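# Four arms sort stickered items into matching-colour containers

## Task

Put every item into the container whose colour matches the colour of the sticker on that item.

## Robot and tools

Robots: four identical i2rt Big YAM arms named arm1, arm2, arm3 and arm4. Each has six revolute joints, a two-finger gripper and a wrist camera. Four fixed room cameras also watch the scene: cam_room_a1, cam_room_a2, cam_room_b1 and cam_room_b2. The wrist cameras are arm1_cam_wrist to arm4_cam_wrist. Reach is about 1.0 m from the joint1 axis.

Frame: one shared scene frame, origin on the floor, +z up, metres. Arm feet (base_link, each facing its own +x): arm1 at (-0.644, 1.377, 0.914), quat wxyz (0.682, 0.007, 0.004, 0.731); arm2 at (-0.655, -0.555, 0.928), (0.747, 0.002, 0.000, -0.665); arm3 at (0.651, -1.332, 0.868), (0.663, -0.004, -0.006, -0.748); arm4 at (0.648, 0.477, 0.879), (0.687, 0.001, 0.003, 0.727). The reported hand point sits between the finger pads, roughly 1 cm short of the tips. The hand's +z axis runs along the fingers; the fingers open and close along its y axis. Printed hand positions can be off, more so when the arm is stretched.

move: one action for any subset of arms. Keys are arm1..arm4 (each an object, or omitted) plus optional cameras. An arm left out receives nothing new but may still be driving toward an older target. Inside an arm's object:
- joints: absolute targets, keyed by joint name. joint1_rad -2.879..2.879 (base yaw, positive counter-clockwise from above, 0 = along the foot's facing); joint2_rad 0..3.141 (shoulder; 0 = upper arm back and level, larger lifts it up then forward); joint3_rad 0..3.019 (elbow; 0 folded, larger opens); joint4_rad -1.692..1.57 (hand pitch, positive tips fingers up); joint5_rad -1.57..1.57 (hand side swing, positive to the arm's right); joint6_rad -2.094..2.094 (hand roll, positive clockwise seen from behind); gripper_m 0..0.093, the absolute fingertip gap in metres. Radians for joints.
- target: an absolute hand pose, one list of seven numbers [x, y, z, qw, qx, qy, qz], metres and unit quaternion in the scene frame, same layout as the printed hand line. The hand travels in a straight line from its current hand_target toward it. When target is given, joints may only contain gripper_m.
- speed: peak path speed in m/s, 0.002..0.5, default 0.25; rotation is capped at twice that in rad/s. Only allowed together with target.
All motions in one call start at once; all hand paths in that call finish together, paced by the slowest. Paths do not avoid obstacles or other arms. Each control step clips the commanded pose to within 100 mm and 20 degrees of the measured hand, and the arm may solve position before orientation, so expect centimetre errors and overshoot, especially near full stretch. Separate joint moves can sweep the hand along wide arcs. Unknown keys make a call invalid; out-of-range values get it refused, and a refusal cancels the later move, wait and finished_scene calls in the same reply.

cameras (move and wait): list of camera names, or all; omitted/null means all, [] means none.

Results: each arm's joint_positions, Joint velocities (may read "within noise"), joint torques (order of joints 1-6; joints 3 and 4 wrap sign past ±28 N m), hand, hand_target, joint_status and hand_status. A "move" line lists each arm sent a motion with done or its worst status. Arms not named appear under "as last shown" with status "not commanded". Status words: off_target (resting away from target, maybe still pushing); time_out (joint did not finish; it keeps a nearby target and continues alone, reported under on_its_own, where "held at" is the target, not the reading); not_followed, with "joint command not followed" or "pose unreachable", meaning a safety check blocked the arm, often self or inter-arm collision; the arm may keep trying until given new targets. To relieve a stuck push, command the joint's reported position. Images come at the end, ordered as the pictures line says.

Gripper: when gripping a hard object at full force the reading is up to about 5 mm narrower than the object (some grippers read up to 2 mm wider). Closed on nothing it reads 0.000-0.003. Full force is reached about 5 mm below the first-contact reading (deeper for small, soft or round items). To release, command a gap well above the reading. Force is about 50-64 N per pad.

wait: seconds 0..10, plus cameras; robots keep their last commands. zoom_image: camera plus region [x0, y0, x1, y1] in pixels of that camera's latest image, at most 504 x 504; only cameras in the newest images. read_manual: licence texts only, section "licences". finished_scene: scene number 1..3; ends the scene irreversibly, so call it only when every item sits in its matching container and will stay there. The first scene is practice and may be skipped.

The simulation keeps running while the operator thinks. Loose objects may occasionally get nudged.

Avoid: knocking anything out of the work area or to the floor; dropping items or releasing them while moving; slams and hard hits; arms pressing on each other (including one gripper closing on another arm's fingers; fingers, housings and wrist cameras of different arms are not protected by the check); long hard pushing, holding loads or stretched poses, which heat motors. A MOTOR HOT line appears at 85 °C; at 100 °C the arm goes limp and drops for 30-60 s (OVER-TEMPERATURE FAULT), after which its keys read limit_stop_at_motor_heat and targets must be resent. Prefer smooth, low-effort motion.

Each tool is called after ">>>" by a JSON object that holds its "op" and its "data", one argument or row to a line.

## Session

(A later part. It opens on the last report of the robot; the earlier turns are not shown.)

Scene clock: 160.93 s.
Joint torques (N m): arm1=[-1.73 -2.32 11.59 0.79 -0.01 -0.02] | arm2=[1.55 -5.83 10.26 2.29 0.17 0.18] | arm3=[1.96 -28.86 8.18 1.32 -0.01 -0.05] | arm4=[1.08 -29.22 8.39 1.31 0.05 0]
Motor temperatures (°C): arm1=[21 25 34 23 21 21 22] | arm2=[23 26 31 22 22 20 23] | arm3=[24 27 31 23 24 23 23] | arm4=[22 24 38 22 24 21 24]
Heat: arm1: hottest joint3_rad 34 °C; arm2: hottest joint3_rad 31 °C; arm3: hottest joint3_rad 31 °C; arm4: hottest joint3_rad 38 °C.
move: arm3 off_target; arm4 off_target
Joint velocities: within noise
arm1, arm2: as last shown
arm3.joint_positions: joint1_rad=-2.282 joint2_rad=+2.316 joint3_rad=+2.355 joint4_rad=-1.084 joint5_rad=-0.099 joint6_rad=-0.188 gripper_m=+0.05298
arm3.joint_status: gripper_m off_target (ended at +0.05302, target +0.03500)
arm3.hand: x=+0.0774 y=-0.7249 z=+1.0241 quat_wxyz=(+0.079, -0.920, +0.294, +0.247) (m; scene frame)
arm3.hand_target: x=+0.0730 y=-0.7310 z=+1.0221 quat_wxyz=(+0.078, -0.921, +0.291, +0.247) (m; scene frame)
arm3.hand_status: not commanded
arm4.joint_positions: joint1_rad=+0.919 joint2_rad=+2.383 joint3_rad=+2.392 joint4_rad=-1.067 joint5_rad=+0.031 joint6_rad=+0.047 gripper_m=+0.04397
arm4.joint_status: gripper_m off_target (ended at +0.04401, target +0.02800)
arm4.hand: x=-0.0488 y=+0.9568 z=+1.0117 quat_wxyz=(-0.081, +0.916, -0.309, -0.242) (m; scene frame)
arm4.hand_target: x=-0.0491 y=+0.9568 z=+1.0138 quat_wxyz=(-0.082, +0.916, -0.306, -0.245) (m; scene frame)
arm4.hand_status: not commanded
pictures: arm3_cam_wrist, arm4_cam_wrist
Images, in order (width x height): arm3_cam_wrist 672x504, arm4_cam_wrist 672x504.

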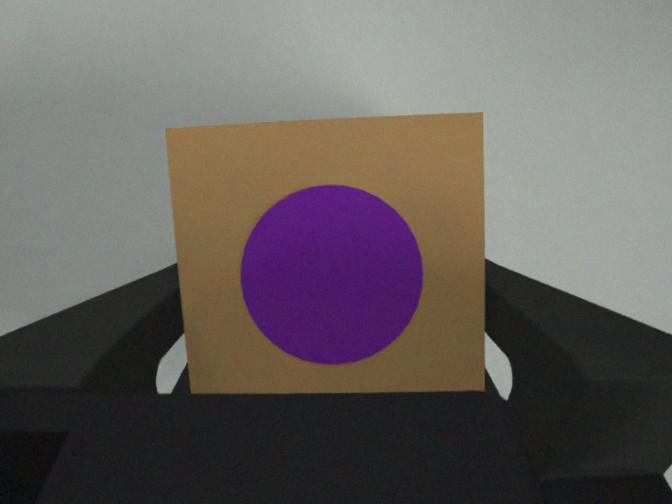

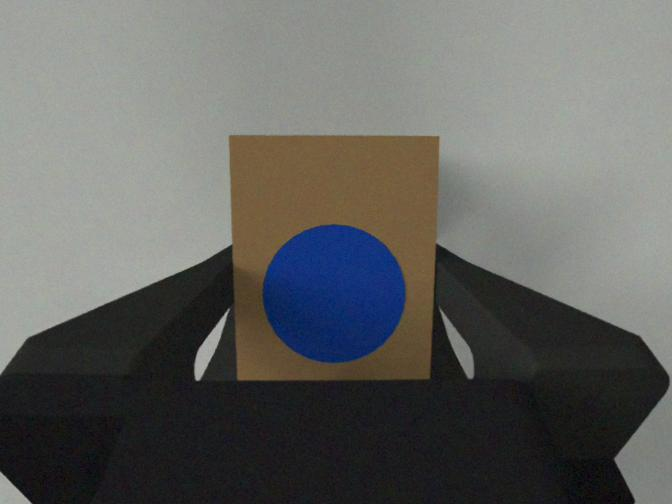

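>>> {"op": "move", "data": {
  "arm4": {"target":[0.06,0.86,1.2,0.0819,-0.9163,0.3057,0.2455],"speed":0.3},
  "arm3": {"target":[0.19,-0.80,1.2,0.0778,-0.9212,0.2905,0.2468],"speed":0.3},
  "cameras": []
}}

>>> {"op": "move", "data": {
  "arm4": {"joints":{"joint2_rad":1.0,"joint3_rad":1.1,"joint4_rad":-1.15,"joint5_rad":0,"joint6_rad":0}},
  "arm3": {"joints":{"joint2_rad":1.0,"joint3_rad":1.1,"joint4_rad":-1.15,"joint5_rad":0,"joint6_rad":0}},
  "cameras": []
}}

>>> {"op": "move", "data": {
  "arm4": {"joints":{"joint1_rad":-1.72}},
  "arm3": {"joints":{"joint1_rad":1.74}},
  "cameras": []
}}

>>> {"op": "move", "data": {
  "arm4": {"target":[1.13,0.366,0.98,0.2588,0,0.9659,0],"speed":0.35},
  "arm3": {"target":[1.195,-1.29,0.98,0.2588,0,0.9659,0],"speed":0.35},
  "cameras": ["arm3_cam_wrist","arm4_cam_wrist"]
}}

Scene clock: 169.17 s.
Joint torques (N m): arm1=[-1.61 -2.26 11.49 1.05 -0.03 0.03] | arm2=[1.61 -5.71 10.26 2.26 0.17 0.18] | arm3=[1.38 -23.12 9.07 0.72 -0.13 -0.14] | arm4=[1.85 -24.82 9.58 0.57 0.24 0.17]
Motor temperatures (°C): arm1=[21 25 34 23 21 21 22] | arm2=[23 26 31 22 22 20 23] | arm3=[24 27 30 23 24 23 24] | arm4=[22 26 37 22 24 21 25]
Heat: arm1: hottest joint3_rad 34 °C; arm2: hottest joint3_rad 31 °C; arm3: hottest joint3_rad 30 °C; arm4: hottest joint3_rad 37 °C.
move: arm3 done; arm4 off_target
Joint velocities: within noise
arm1, arm2: as last shown
arm3.joint_positions: joint1_rad=-2.332 joint2_rad=+1.897 joint3_rad=+2.117 joint4_rad=-1.271 joint5_rad=-0.127 joint6_rad=-0.233 gripper_m=+0.05312
arm3.joint_status: not commanded
arm3.hand: x=+0.1883 y=-0.7986 z=+1.1983 quat_wxyz=(+0.078, -0.920, +0.294, +0.248) (m; scene frame)
arm3.hand_target: x=+0.1899 y=-0.8000 z=+1.1999 quat_wxyz=(+0.078, -0.921, +0.290, +0.247) (m; scene frame)
arm3.hand_status: done (0.003 m and 0.5 deg from the pose sent, 0.222 m and 0.5 deg at the start)
arm4.joint_positions: joint1_rad=+0.946 joint2_rad=+1.913 joint3_rad=+2.040 joint4_rad=-1.206 joint5_rad=+0.042 joint6_rad=+0.053 gripper_m=+0.04399
arm4.joint_status: not commanded
arm4.hand: x=+0.0568 y=+0.8661 z=+1.1768 quat_wxyz=(-0.079, +0.921, -0.302, -0.232) (m; scene frame)
arm4.hand_target: x=+0.0600 y=+0.8600 z=+1.1996 quat_wxyz=(-0.082, +0.916, -0.306, -0.245) (m; scene frame)
arm4.hand_status: off_target (0.024 m and 1.7 deg from the pose sent, 0.238 m and 0.6 deg at the start)
pictures: none
No camera images: "cameras" was empty.

Scene clock: 170.77 s.
Joint torques (N m): arm1=[-1.49 -3.14 11.63 0.96 -0.06 -0.02] | arm2=[1.61 -5.77 10.26 2.28 0.17 0.19] | arm3=[1.26 -7.3 10 1.24 0.12 0.02] | arm4=[1.32 -6.77 10 1.09 -0.04 -0.08]
Motor temperatures (°C): arm1=[21 25 34 23 21 21 22] | arm2=[23 26 31 22 22 20 23] | arm3=[24 27 30 23 24 23 24] | arm4=[22 26 36 22 24 21 25]
Heat: arm1: hottest joint3_rad 34 °C; arm2: hottest joint3_rad 31 °C; arm3: hottest joint3_rad 30 °C; arm4: hottest joint3_rad 36 °C.
move: arm3 done; arm4 done
Joint velocities: within noise
arm1.joint_positions: joint1_rad=-2.289 joint2_rad=+0.991 joint3_rad=+1.099 joint4_rad=-1.142 joint5_rad=-0.011 joint6_rad=-0.003 gripper_m=+0.09196
arm1.joint_status: not commanded
arm1.hand: x=-0.3380 y=+1.1500 z=+1.2230 quat_wxyz=(-0.245, -0.304, -0.917, +0.081) (m; scene frame)
arm1.hand_target: x=-0.3377 y=+1.1502 z=+1.2193 quat_wxyz=(-0.238, -0.303, -0.919, +0.078) (m; scene frame)
arm1.hand_status: not commanded
arm2.joint_positions: joint1_rad=+1.402 joint2_rad=+0.987 joint3_rad=+1.113 joint4_rad=-1.162 joint5_rad=+0.276 joint6_rad=+0.491 gripper_m=+0.09195
arm2.joint_status: not commanded
arm2.hand: x=-0.2878 y=-0.6227 z=+1.2547 quat_wxyz=(-0.285, -0.292, -0.910, +0.071) (m; scene frame)
arm2.hand_target: x=-0.2843 y=-0.6191 z=+1.2450 quat_wxyz=(-0.279, -0.293, -0.912, +0.069) (m; scene frame)
arm2.hand_status: not commanded
arm3.joint_positions: joint1_rad=-2.332 joint2_rad=+1.005 joint3_rad=+1.093 joint4_rad=-1.157 joint5_rad=-0.002 joint6_rad=-0.008 gripper_m=+0.05314
arm3.joint_status: all done
arm3.hand: x=+0.4125 y=-1.0378 z=+1.1676 quat_wxyz=(+0.100, -0.878, +0.412, +0.221) (m; scene frame)
arm3.hand_target: x=+0.4118 y=-1.0359 z=+1.1739 quat_wxyz=(+0.104, -0.874, +0.414, +0.229) (m; scene frame)
arm3.hand_status: not commanded
arm4.joint_positions: joint1_rad=+0.946 joint2_rad=+1.003 joint3_rad=+1.085 joint4_rad=-1.157 joint5_rad=+0.003 joint6_rad=+0.014 gripper_m=+0.04399
arm4.joint_status: all done
arm4.hand: x=+0.3354 y=+0.6802 z=+1.1813 quat_wxyz=(-0.066, +0.928, -0.280, -0.237) (m; scene frame)
arm4.hand_target: x=+0.3309 y=+0.6798 z=+1.1907 quat_wxyz=(-0.069, +0.928, -0.269, -0.249) (m; scene frame)
arm4.hand_status: not commanded
pictures: none
No camera images: "cameras" was empty.

Scene clock: 173.43 s.
Joint torques (N m): arm1=[-2.08 -2.61 11.43 0.84 -0.06 0.02] | arm2=[1.55 -5.89 10.28 2.28 0.17 0.19] | arm3=[1.79 -8 9.99 0.9 0.14 -0.11] | arm4=[1.14 -6.95 10.02 1.1 0.03 -0.06]
Motor temperatures (°C): arm1=[21 25 34 23 21 21 22] | arm2=[23 26 31 22 22 20 23] | arm3=[24 27 30 23 24 23 24] | arm4=[22 26 36 22 24 21 25]
Heat: arm1: hottest joint3_rad 34 °C; arm2: hottest joint3_rad 31 °C; arm3: hottest joint3_rad 30 °C; arm4: hottest joint3_rad 36 °C.
move: arm3 done; arm4 done
Joint velocities: within noise
arm1, arm2: as last shown
arm3.joint_positions: joint1_rad=+1.733 joint2_rad=+1.014 joint3_rad=+1.093 joint4_rad=-1.149 joint5_rad=-0.003 joint6_rad=+0.007 gripper_m=+0.05311
arm3.joint_status: all done
arm3.hand: x=+1.0285 y=-1.3119 z=+1.1699 quat_wxyz=(-0.248, +0.019, -0.969, +0.000) (m; scene frame)
arm3.hand_target: x=+1.0270 y=-1.3096 z=+1.1784 quat_wxyz=(-0.258, +0.025, -0.966, +0.000) (m; scene frame)
arm3.hand_status: not commanded
arm4.joint_positions: joint1_rad=-1.721 joint2_rad=+1.003 joint3_rad=+1.085 joint4_rad=-1.157 joint5_rad=+0.002 joint6_rad=+0.012 gripper_m=+0.04401
arm4.joint_status: all done
arm4.hand: x=+1.0207 y=+0.4427 z=+1.1788 quat_wxyz=(-0.243, -0.051, -0.969, +0.013) (m; scene frame)
arm4.hand_target: x=+1.0244 y=+0.4430 z=+1.1882 quat_wxyz=(-0.255, -0.044, -0.966, +0.014) (m; scene frame)
arm4.hand_status: not commanded
pictures: none
No camera images: "cameras" was empty.

Scene clock: 174.97 s.
Joint torques (N m): arm1=[-1.67 -2.02 11.36 0.96 -0.03 0] | arm2=[1.44 -5.89 10.26 2.28 0.18 0.18] | arm3=[2.02 -16.38 11.82 1.57 0.17 0.03] | arm4=[0.44 -12.86 8.34 1.33 -0.16 -0.1]
Motor temperatures (°C): arm1=[21 25 34 23 21 21 22] | arm2=[23 26 31 22 22 20 23] | arm3=[24 26 30 23 24 23 24] | arm4=[22 26 36 22 24 21 25]
Heat: arm1: hottest joint3_rad 34 °C; arm2: hottest joint3_rad 31 °C; arm3: hottest joint3_rad 30 °C; arm4: hottest joint3_rad 36 °C.
move: arm3 off_target; arm4 off_target
Joint velocities: within noise
arm1, arm2: as last shown
arm3.joint_positions: joint1_rad=+1.761 joint2_rad=+1.578 joint3_rad=+1.013 joint4_rad=-0.563 joint5_rad=+0.026 joint6_rad=+0.072 gripper_m=+0.05312
arm3.joint_status: not commanded
arm3.hand: x=+1.1703 y=-1.2993 z=+0.9497 quat_wxyz=(-0.220, -0.003, -0.975, +0.004) (m; scene frame)
arm3.hand_target: x=+1.1931 y=-1.2900 z=+0.9807 quat_wxyz=(-0.259, +0.000, -0.966, -0.001) (m; scene frame)
arm3.hand_status: off_target (0.040 m and 4.6 deg from the pose sent, 0.254 m and 2.5 deg at the start)
arm4.joint_positions: joint1_rad=-1.900 joint2_rad=+1.467 joint3_rad=+0.904 joint4_rad=-0.532 joint5_rad=-0.136 joint6_rad=-0.223 gripper_m=+0.04401
arm4.joint_status: not commanded
arm4.hand: x=+1.1218 y=+0.3689 z=+0.9704 quat_wxyz=(-0.242, -0.008, -0.970, -0.005) (m; scene frame)
arm4.hand_target: x=+1.1297 y=+0.3661 z=+0.9800 quat_wxyz=(-0.259, +0.000, -0.966, +0.000) (m; scene frame)
arm4.hand_status: off_target (0.013 m and 2.2 deg from the pose sent, 0.240 m and 6.3 deg at the start)
pictures: arm3_cam_wrist, arm4_cam_wrist
Images, in order (width x height): arm3_cam_wrist 672x504, arm4_cam_wrist 672x504.

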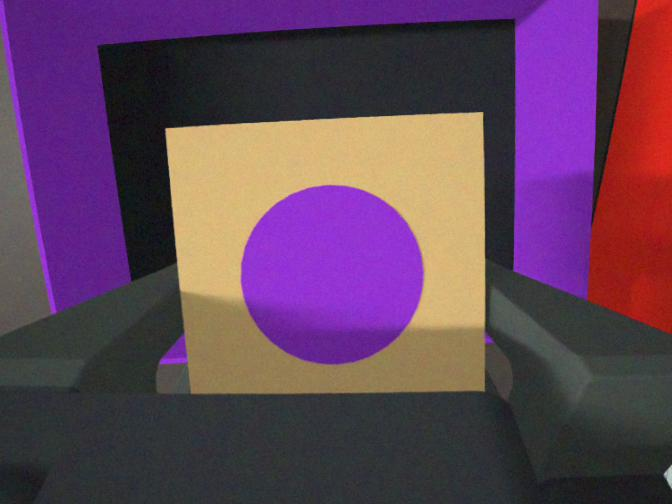

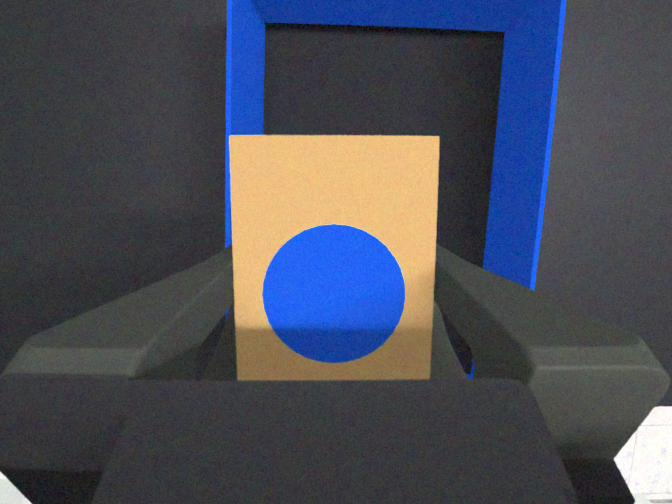

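>>> {"op": "move", "data": {
  "arm4": {"target":[1.145,0.338,0.82,0.2588,0,0.9659,0],"speed":0.3},
  "arm3": {"target":[1.21,-1.285,0.82,0.2588,0,0.9659,0],"speed":0.3},
  "cameras": ["arm3_cam_wrist","arm4_cam_wrist"]
}}

>>> {"op": "move", "data": {
  "arm4": {"target":[1.145,0.338,0.75,0.2588,0,0.9659,0],"speed":0.08},
  "arm3": {"target":[1.21,-1.285,0.76,0.2588,0,0.9659,0],"speed":0.08},
  "cameras": ["arm3_cam_wrist","arm4_cam_wrist"]
}}

Scene clock: 183.07 s.
Joint torques (N m): arm1=[-1.85 -3.14 11.45 0.85 -0.03 0.02] | arm2=[1.44 -5.83 10.28 2.25 0.17 0.18] | arm3=[1.96 -18.9 6.27 1.63 0.16 0.02] | arm4=[0.38 -16.21 6.08 1.42 -0.16 -0.07]
Motor temperatures (°C): arm1=[21 25 34 23 21 21 22] | arm2=[23 26 31 22 22 20 23] | arm3=[24 26 30 23 24 23 24] | arm4=[22 26 36 22 24 21 25]
Heat: arm1: hottest joint3_rad 34 °C; arm2: hottest joint3_rad 31 °C; arm3: hottest joint3_rad 30 °C; arm4: hottest joint3_rad 36 °C.
move: arm3 off_target; arm4 off_target
Joint velocities: within noise
arm1, arm2: as last shown
arm3.joint_positions: joint1_rad=+1.774 joint2_rad=+1.909 joint3_rad=+0.969 joint4_rad=-0.150 joint5_rad=+0.033 joint6_rad=+0.083 gripper_m=+0.05312
arm3.joint_status: not commanded
arm3.hand: x=+1.2003 y=-1.2932 z=+0.8063 quat_wxyz=(-0.239, -0.002, -0.971, +0.003) (m; scene frame)
arm3.hand_target: x=+1.2097 y=-1.2850 z=+0.8200 quat_wxyz=(-0.259, +0.000, -0.966, +0.000) (m; scene frame)
arm3.hand_status: off_target (0.019 m and 2.4 deg from the pose sent, 0.136 m and 4.6 deg at the start)
arm4.joint_positions: joint1_rad=-1.949 joint2_rad=+1.855 joint3_rad=+0.835 joint4_rad=-0.090 joint5_rad=-0.161 joint6_rad=-0.269 gripper_m=+0.04401
arm4.joint_status: not commanded
arm4.hand: x=+1.1316 y=+0.3443 z=+0.8085 quat_wxyz=(-0.238, -0.007, -0.971, -0.007) (m; scene frame)
arm4.hand_target: x=+1.1447 y=+0.3380 z=+0.8203 quat_wxyz=(-0.259, +0.000, -0.966, +0.000) (m; scene frame)
arm4.hand_status: off_target (0.019 m and 2.7 deg from the pose sent, 0.155 m and 2.2 deg at the start)
pictures: arm3_cam_wrist, arm4_cam_wrist
Images, in order (width x height): arm3_cam_wrist 672x504, arm4_cam_wrist 672x504.

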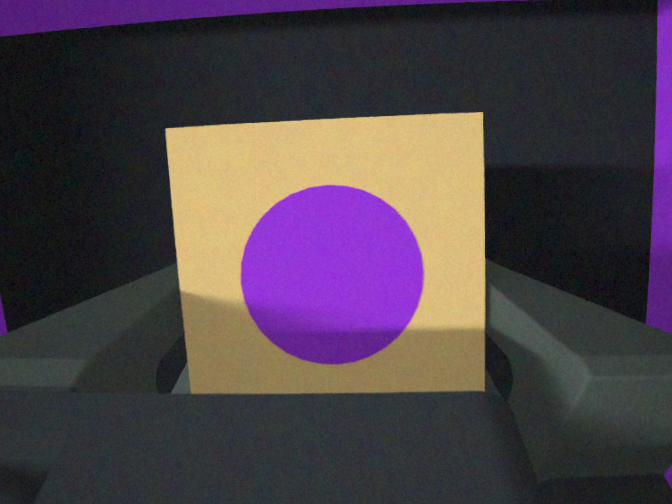

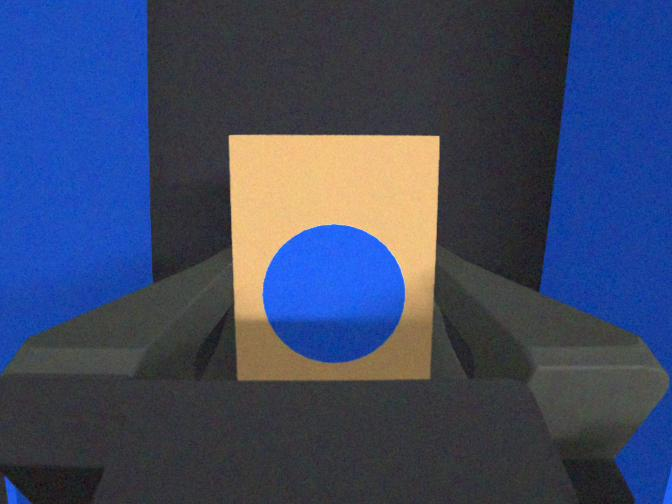

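Scene clock: 184.60 s.
Joint torques (N m): arm1=[-1.49 -2.61 11.52 0.9 -0.04 -0.03] | arm2=[1.49 -5.83 10.29 2.25 0.17 0.18] | arm3=[2.08 -17.44 5.34 1.7 0.17 0.02] | arm4=[0.56 -15.09 5.19 1.35 -0.16 -0.08]
Motor temperatures (°C): arm1=[21 25 34 23 21 21 22] | arm2=[23 26 31 22 22 20 23] | arm3=[24 26 30 23 24 23 24] | arm4=[22 26 35 22 24 21 25]
Heat: arm1: hottest joint3_rad 34 °C; arm2: hottest joint3_rad 31 °C; arm3: hottest joint3_rad 30 °C; arm4: hottest joint3_rad 35 °C.
move: arm3 done; arm4 off_target
Joint velocities: within noise
arm1, arm2: as last shown
arm3.joint_positions: joint1_rad=+1.774 joint2_rad=+2.027 joint3_rad=+0.969 joint4_rad=-0.006 joint5_rad=+0.034 joint6_rad=+0.084 gripper_m=+0.05312
arm3.joint_status: not commanded
arm3.hand: x=+1.2061 y=-1.2933 z=+0.7603 quat_wxyz=(-0.252, -0.003, -0.968, +0.002) (m; scene frame)
arm3.hand_target: x=+1.2098 y=-1.2851 z=+0.7600 quat_wxyz=(-0.259, +0.000, -0.966, +0.000) (m; scene frame)
arm3.hand_status: done (0.009 m and 0.9 deg from the pose sent, 0.048 m and 2.4 deg at the start)
arm4.joint_positions: joint1_rad=-1.949 joint2_rad=+2.018 joint3_rad=+0.835 joint4_rad=+0.093 joint5_rad=-0.161 joint6_rad=-0.269 gripper_m=+0.04401
arm4.joint_status: not commanded
arm4.hand: x=+1.1336 y=+0.3433 z=+0.7499 quat_wxyz=(-0.247, -0.006, -0.969, -0.004) (m; scene frame)
arm4.hand_target: x=+1.1448 y=+0.3380 z=+0.7503 quat_wxyz=(-0.259, +0.000, -0.966, +0.000) (m; scene frame)
arm4.hand_status: off_target (0.013 m and 1.6 deg from the pose sent, 0.060 m and 2.7 deg at the start)
pictures: arm3_cam_wrist, arm4_cam_wrist
Images, in order (width x height): arm3_cam_wrist 672x504, arm4_cam_wrist 672x504.

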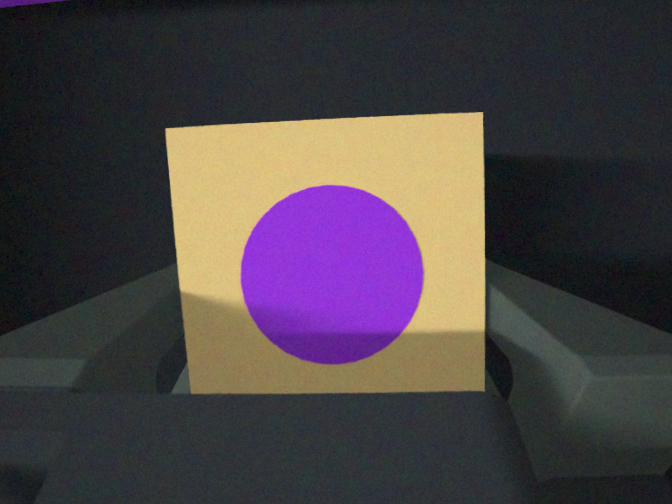

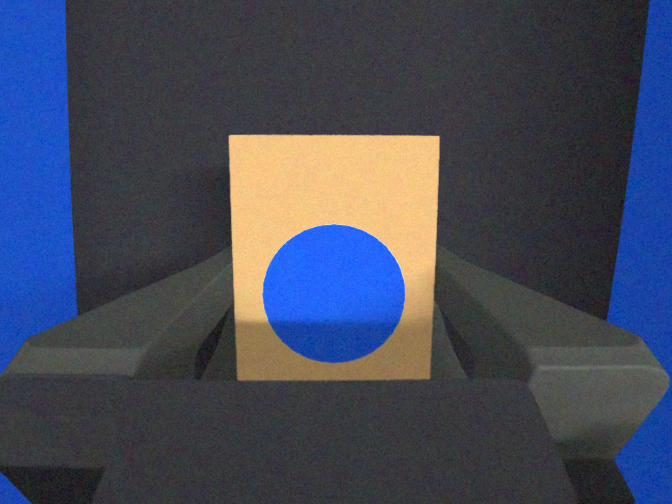

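Lower to contact.

>>> {"op": "move", "data": {
  "arm4": {"target":[1.145,0.338,0.722,0.2588,0,0.9659,0],"speed":0.05},
  "arm3": {"target":[1.21,-1.285,0.732,0.2588,0,0.9659,0],"speed":0.05},
  "cameras": []
}}

Scene clock: 189.33 s.
Joint torques (N m): arm1=[-1.85 -2.37 11.41 1.01 -0.06 0] | arm2=[1.44 -5.83 10.26 2.29 0.17 0.18] | arm3=[2.2 -15.44 5.63 1.51 0.18 -0.01] | arm4=[0.15 -13.27 4.86 1.18 -0.16 -0.08]
Motor temperatures (°C): arm1=[21 25 34 23 21 21 22] | arm2=[23 26 31 22 22 20 23] | arm3=[24 26 30 23 24 23 24] | arm4=[22 26 35 22 24 21 26]
Heat: arm1: hottest joint3_rad 34 °C; arm2: hottest joint3_rad 31 °C; arm3: hottest joint3_rad 30 °C; arm4: hottest joint3_rad 35 °C.
move: arm3 off_target; arm4 off_target
Joint velocities: within noise
arm1, arm2: as last shown
arm3.joint_positions: joint1_rad=+1.775 joint2_rad=+2.074 joint3_rad=+0.969 joint4_rad=+0.062 joint5_rad=+0.035 joint6_rad=+0.087 gripper_m=+0.05312
arm3.joint_status: not commanded
arm3.hand: x=+1.2093 y=-1.2930 z=+0.7437 quat_wxyz=(-0.262, -0.004, -0.965, +0.001) (m; scene frame)
arm3.hand_target: x=+1.2095 y=-1.2851 z=+0.7323 quat_wxyz=(-0.259, +0.000, -0.966, +0.000) (m; scene frame)
arm3.hand_status: off_target (0.014 m and 0.7 deg from the pose sent, 0.030 m and 0.9 deg at the start)
arm4.joint_positions: joint1_rad=-1.949 joint2_rad=+2.069 joint3_rad=+0.850 joint4_rad=+0.165 joint5_rad=-0.162 joint6_rad=-0.271 gripper_m=+0.04401
arm4.joint_status: not commanded
arm4.hand: x=+1.1436 y=+0.3400 z=+0.7372 quat_wxyz=(-0.264, -0.003, -0.965, +0.001) (m; scene frame)
arm4.hand_target: x=+1.1444 y=+0.3382 z=+0.7225 quat_wxyz=(-0.259, +0.000, -0.966, +0.000) (m; scene frame)
arm4.hand_status: off_target (0.015 m and 0.7 deg from the pose sent, 0.031 m and 1.6 deg at the start)
pictures: none
No camera images: "cameras" was empty.

Contact both.

>>> {"op": "move", "data": {
  "arm4": {"joints":{"gripper_m":0.08}},
  "arm3": {"joints":{"gripper_m":0.088}},
  "cameras": []
}}

>>> {"op": "move", "data": {
  "arm4": {"target":[1.12,0.338,0.98,0.2588,0,0.9659,0],"speed":0.25},
  "arm3": {"target":[1.18,-1.285,0.98,0.2588,0,0.9659,0],"speed":0.25},
  "cameras": ["arm3_cam_wrist","arm4_cam_wrist"]
}}

Scene clock: 192.97 s.
Joint torques (N m): arm1=[-2.02 -2.02 11.55 1.01 -0.04 0] | arm2=[1.44 -5.83 10.26 2.28 0.16 0.18] | arm3=[1.9 -15.74 5.61 1.33 0.09 -0.01] | arm4=[0.21 -13.45 4.7 1.1 0.03 -0.04]
Motor temperatures (°C): arm1=[21 25 34 23 21 21 22] | arm2=[23 26 31 22 22 20 23] | arm3=[24 26 29 23 24 23 24] | arm4=[22 26 34 22 24 21 26]
Heat: arm1: hottest joint3_rad 34 °C; arm2: hottest joint3_rad 31 °C; arm3: hottest joint3_rad 29 °C; arm4: hottest joint3_rad 34 °C.
move: arm3 done; arm4 done
Joint velocities: within noise
arm1, arm2: as last shown
arm3.joint_positions: joint1_rad=+1.775 joint2_rad=+2.075 joint3_rad=+0.969 joint4_rad=+0.066 joint5_rad=+0.037 joint6_rad=+0.089 gripper_m=+0.08795
arm3.joint_status: all done
arm3.hand: x=+1.2097 y=-1.2933 z=+0.7433 quat_wxyz=(-0.263, -0.006, -0.965, +0.002) (m; scene frame)
arm3.hand_target: x=+1.2095 y=-1.2851 z=+0.7322 quat_wxyz=(-0.259, +0.000, -0.966, +0.000) (m; scene frame)
arm3.hand_status: not commanded
arm4.joint_positions: joint1_rad=-1.949 joint2_rad=+2.073 joint3_rad=+0.852 joint4_rad=+0.169 joint5_rad=-0.166 joint6_rad=-0.273 gripper_m=+0.07992
arm4.joint_status: all done
arm4.hand: x=+1.1448 y=+0.3406 z=+0.7367 quat_wxyz=(-0.265, -0.002, -0.964, +0.000) (m; scene frame)
arm4.hand_target: x=+1.1443 y=+0.3381 z=+0.7224 quat_wxyz=(-0.259, +0.000, -0.966, +0.000) (m; scene frame)
arm4.hand_status: not commanded
pictures: none
No camera images: "cameras" was empty.

Scene clock: 194.73 s.
Joint torques (N m): arm1=[-1.85 -2.96 11.7 0.9 0.03 0] | arm2=[1.55 -5.71 10.28 2.28 0.17 0.19] | arm3=[2.08 -13.8 11.33 0.65 0.06 -0.02] | arm4=[0.5 -11.75 9.95 0.38 -0.16 -0.1]
Motor temperatures (°C): arm1=[21 25 34 23 21 21 22] | arm2=[23 26 31 22 22 20 23] | arm3=[24 26 29 23 24 23 24] | arm4=[22 26 34 22 24 21 26]
Heat: arm1: hottest joint3_rad 34 °C; arm2: hottest joint3_rad 31 °C; arm3: hottest joint3_rad 29 °C; arm4: hottest joint3_rad 34 °C.
move: arm3 off_target; arm4 off_target
Joint velocities: within noise
arm1, arm2: as last shown
arm3.joint_positions: joint1_rad=+1.776 joint2_rad=+1.526 joint3_rad=+0.982 joint4_rad=-0.534 joint5_rad=+0.037 joint6_rad=+0.089 gripper_m=+0.08796
arm3.joint_status: not commanded
arm3.hand: x=+1.1655 y=-1.2937 z=+0.9654 quat_wxyz=(-0.245, -0.005, -0.969, +0.003) (m; scene frame)
arm3.hand_target: x=+1.1793 y=-1.2849 z=+0.9802 quat_wxyz=(-0.259, +0.000, -0.966, +0.000) (m; scene frame)
arm3.hand_status: off_target (0.022 m and 1.7 deg from the pose sent, 0.239 m and 0.9 deg at the start)
arm4.joint_positions: joint1_rad=-1.968 joint2_rad=+1.456 joint3_rad=+0.879 joint4_rad=-0.513 joint5_rad=-0.172 joint6_rad=-0.288 gripper_m=+0.07992
arm4.joint_status: not commanded
arm4.hand: x=+1.1092 y=+0.3450 z=+0.9678 quat_wxyz=(-0.249, -0.005, -0.968, -0.004) (m; scene frame)
arm4.hand_target: x=+1.1195 y=+0.3382 z=+0.9801 quat_wxyz=(-0.259, +0.000, -0.966, +0.000) (m; scene frame)
arm4.hand_status: off_target (0.018 m and 1.3 deg from the pose sent, 0.245 m and 0.8 deg at the start)
pictures: arm3_cam_wrist, arm4_cam_wrist
Images, in order (width x height): arm3_cam_wrist 672x504, arm4_cam_wrist 672x504.

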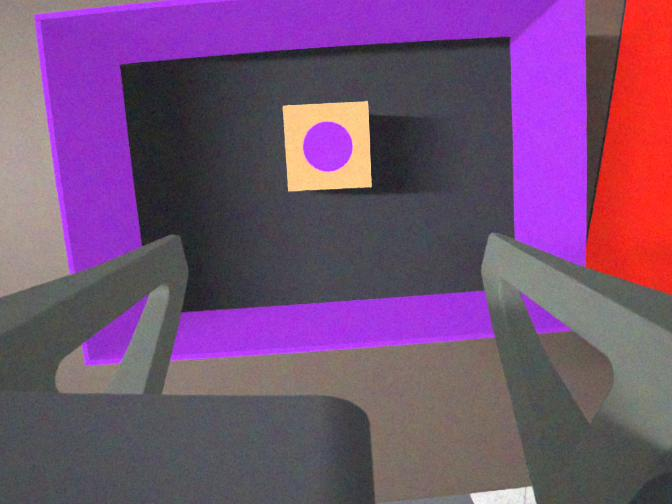

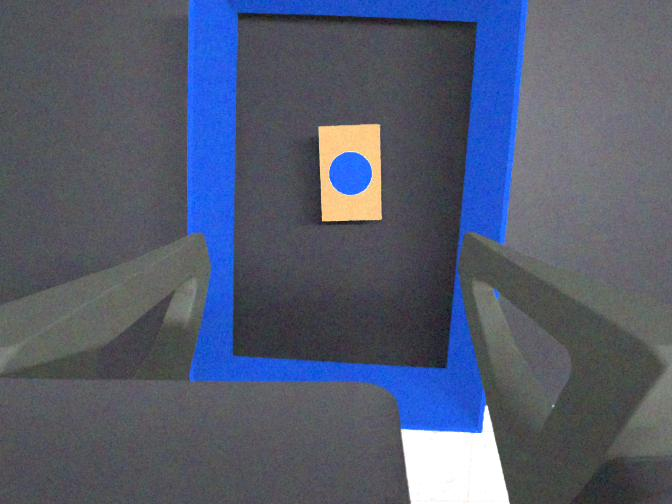

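>>> {"op": "finished_scene", "data": {
  "scene": 2
}}

The scene is finished: the task was done.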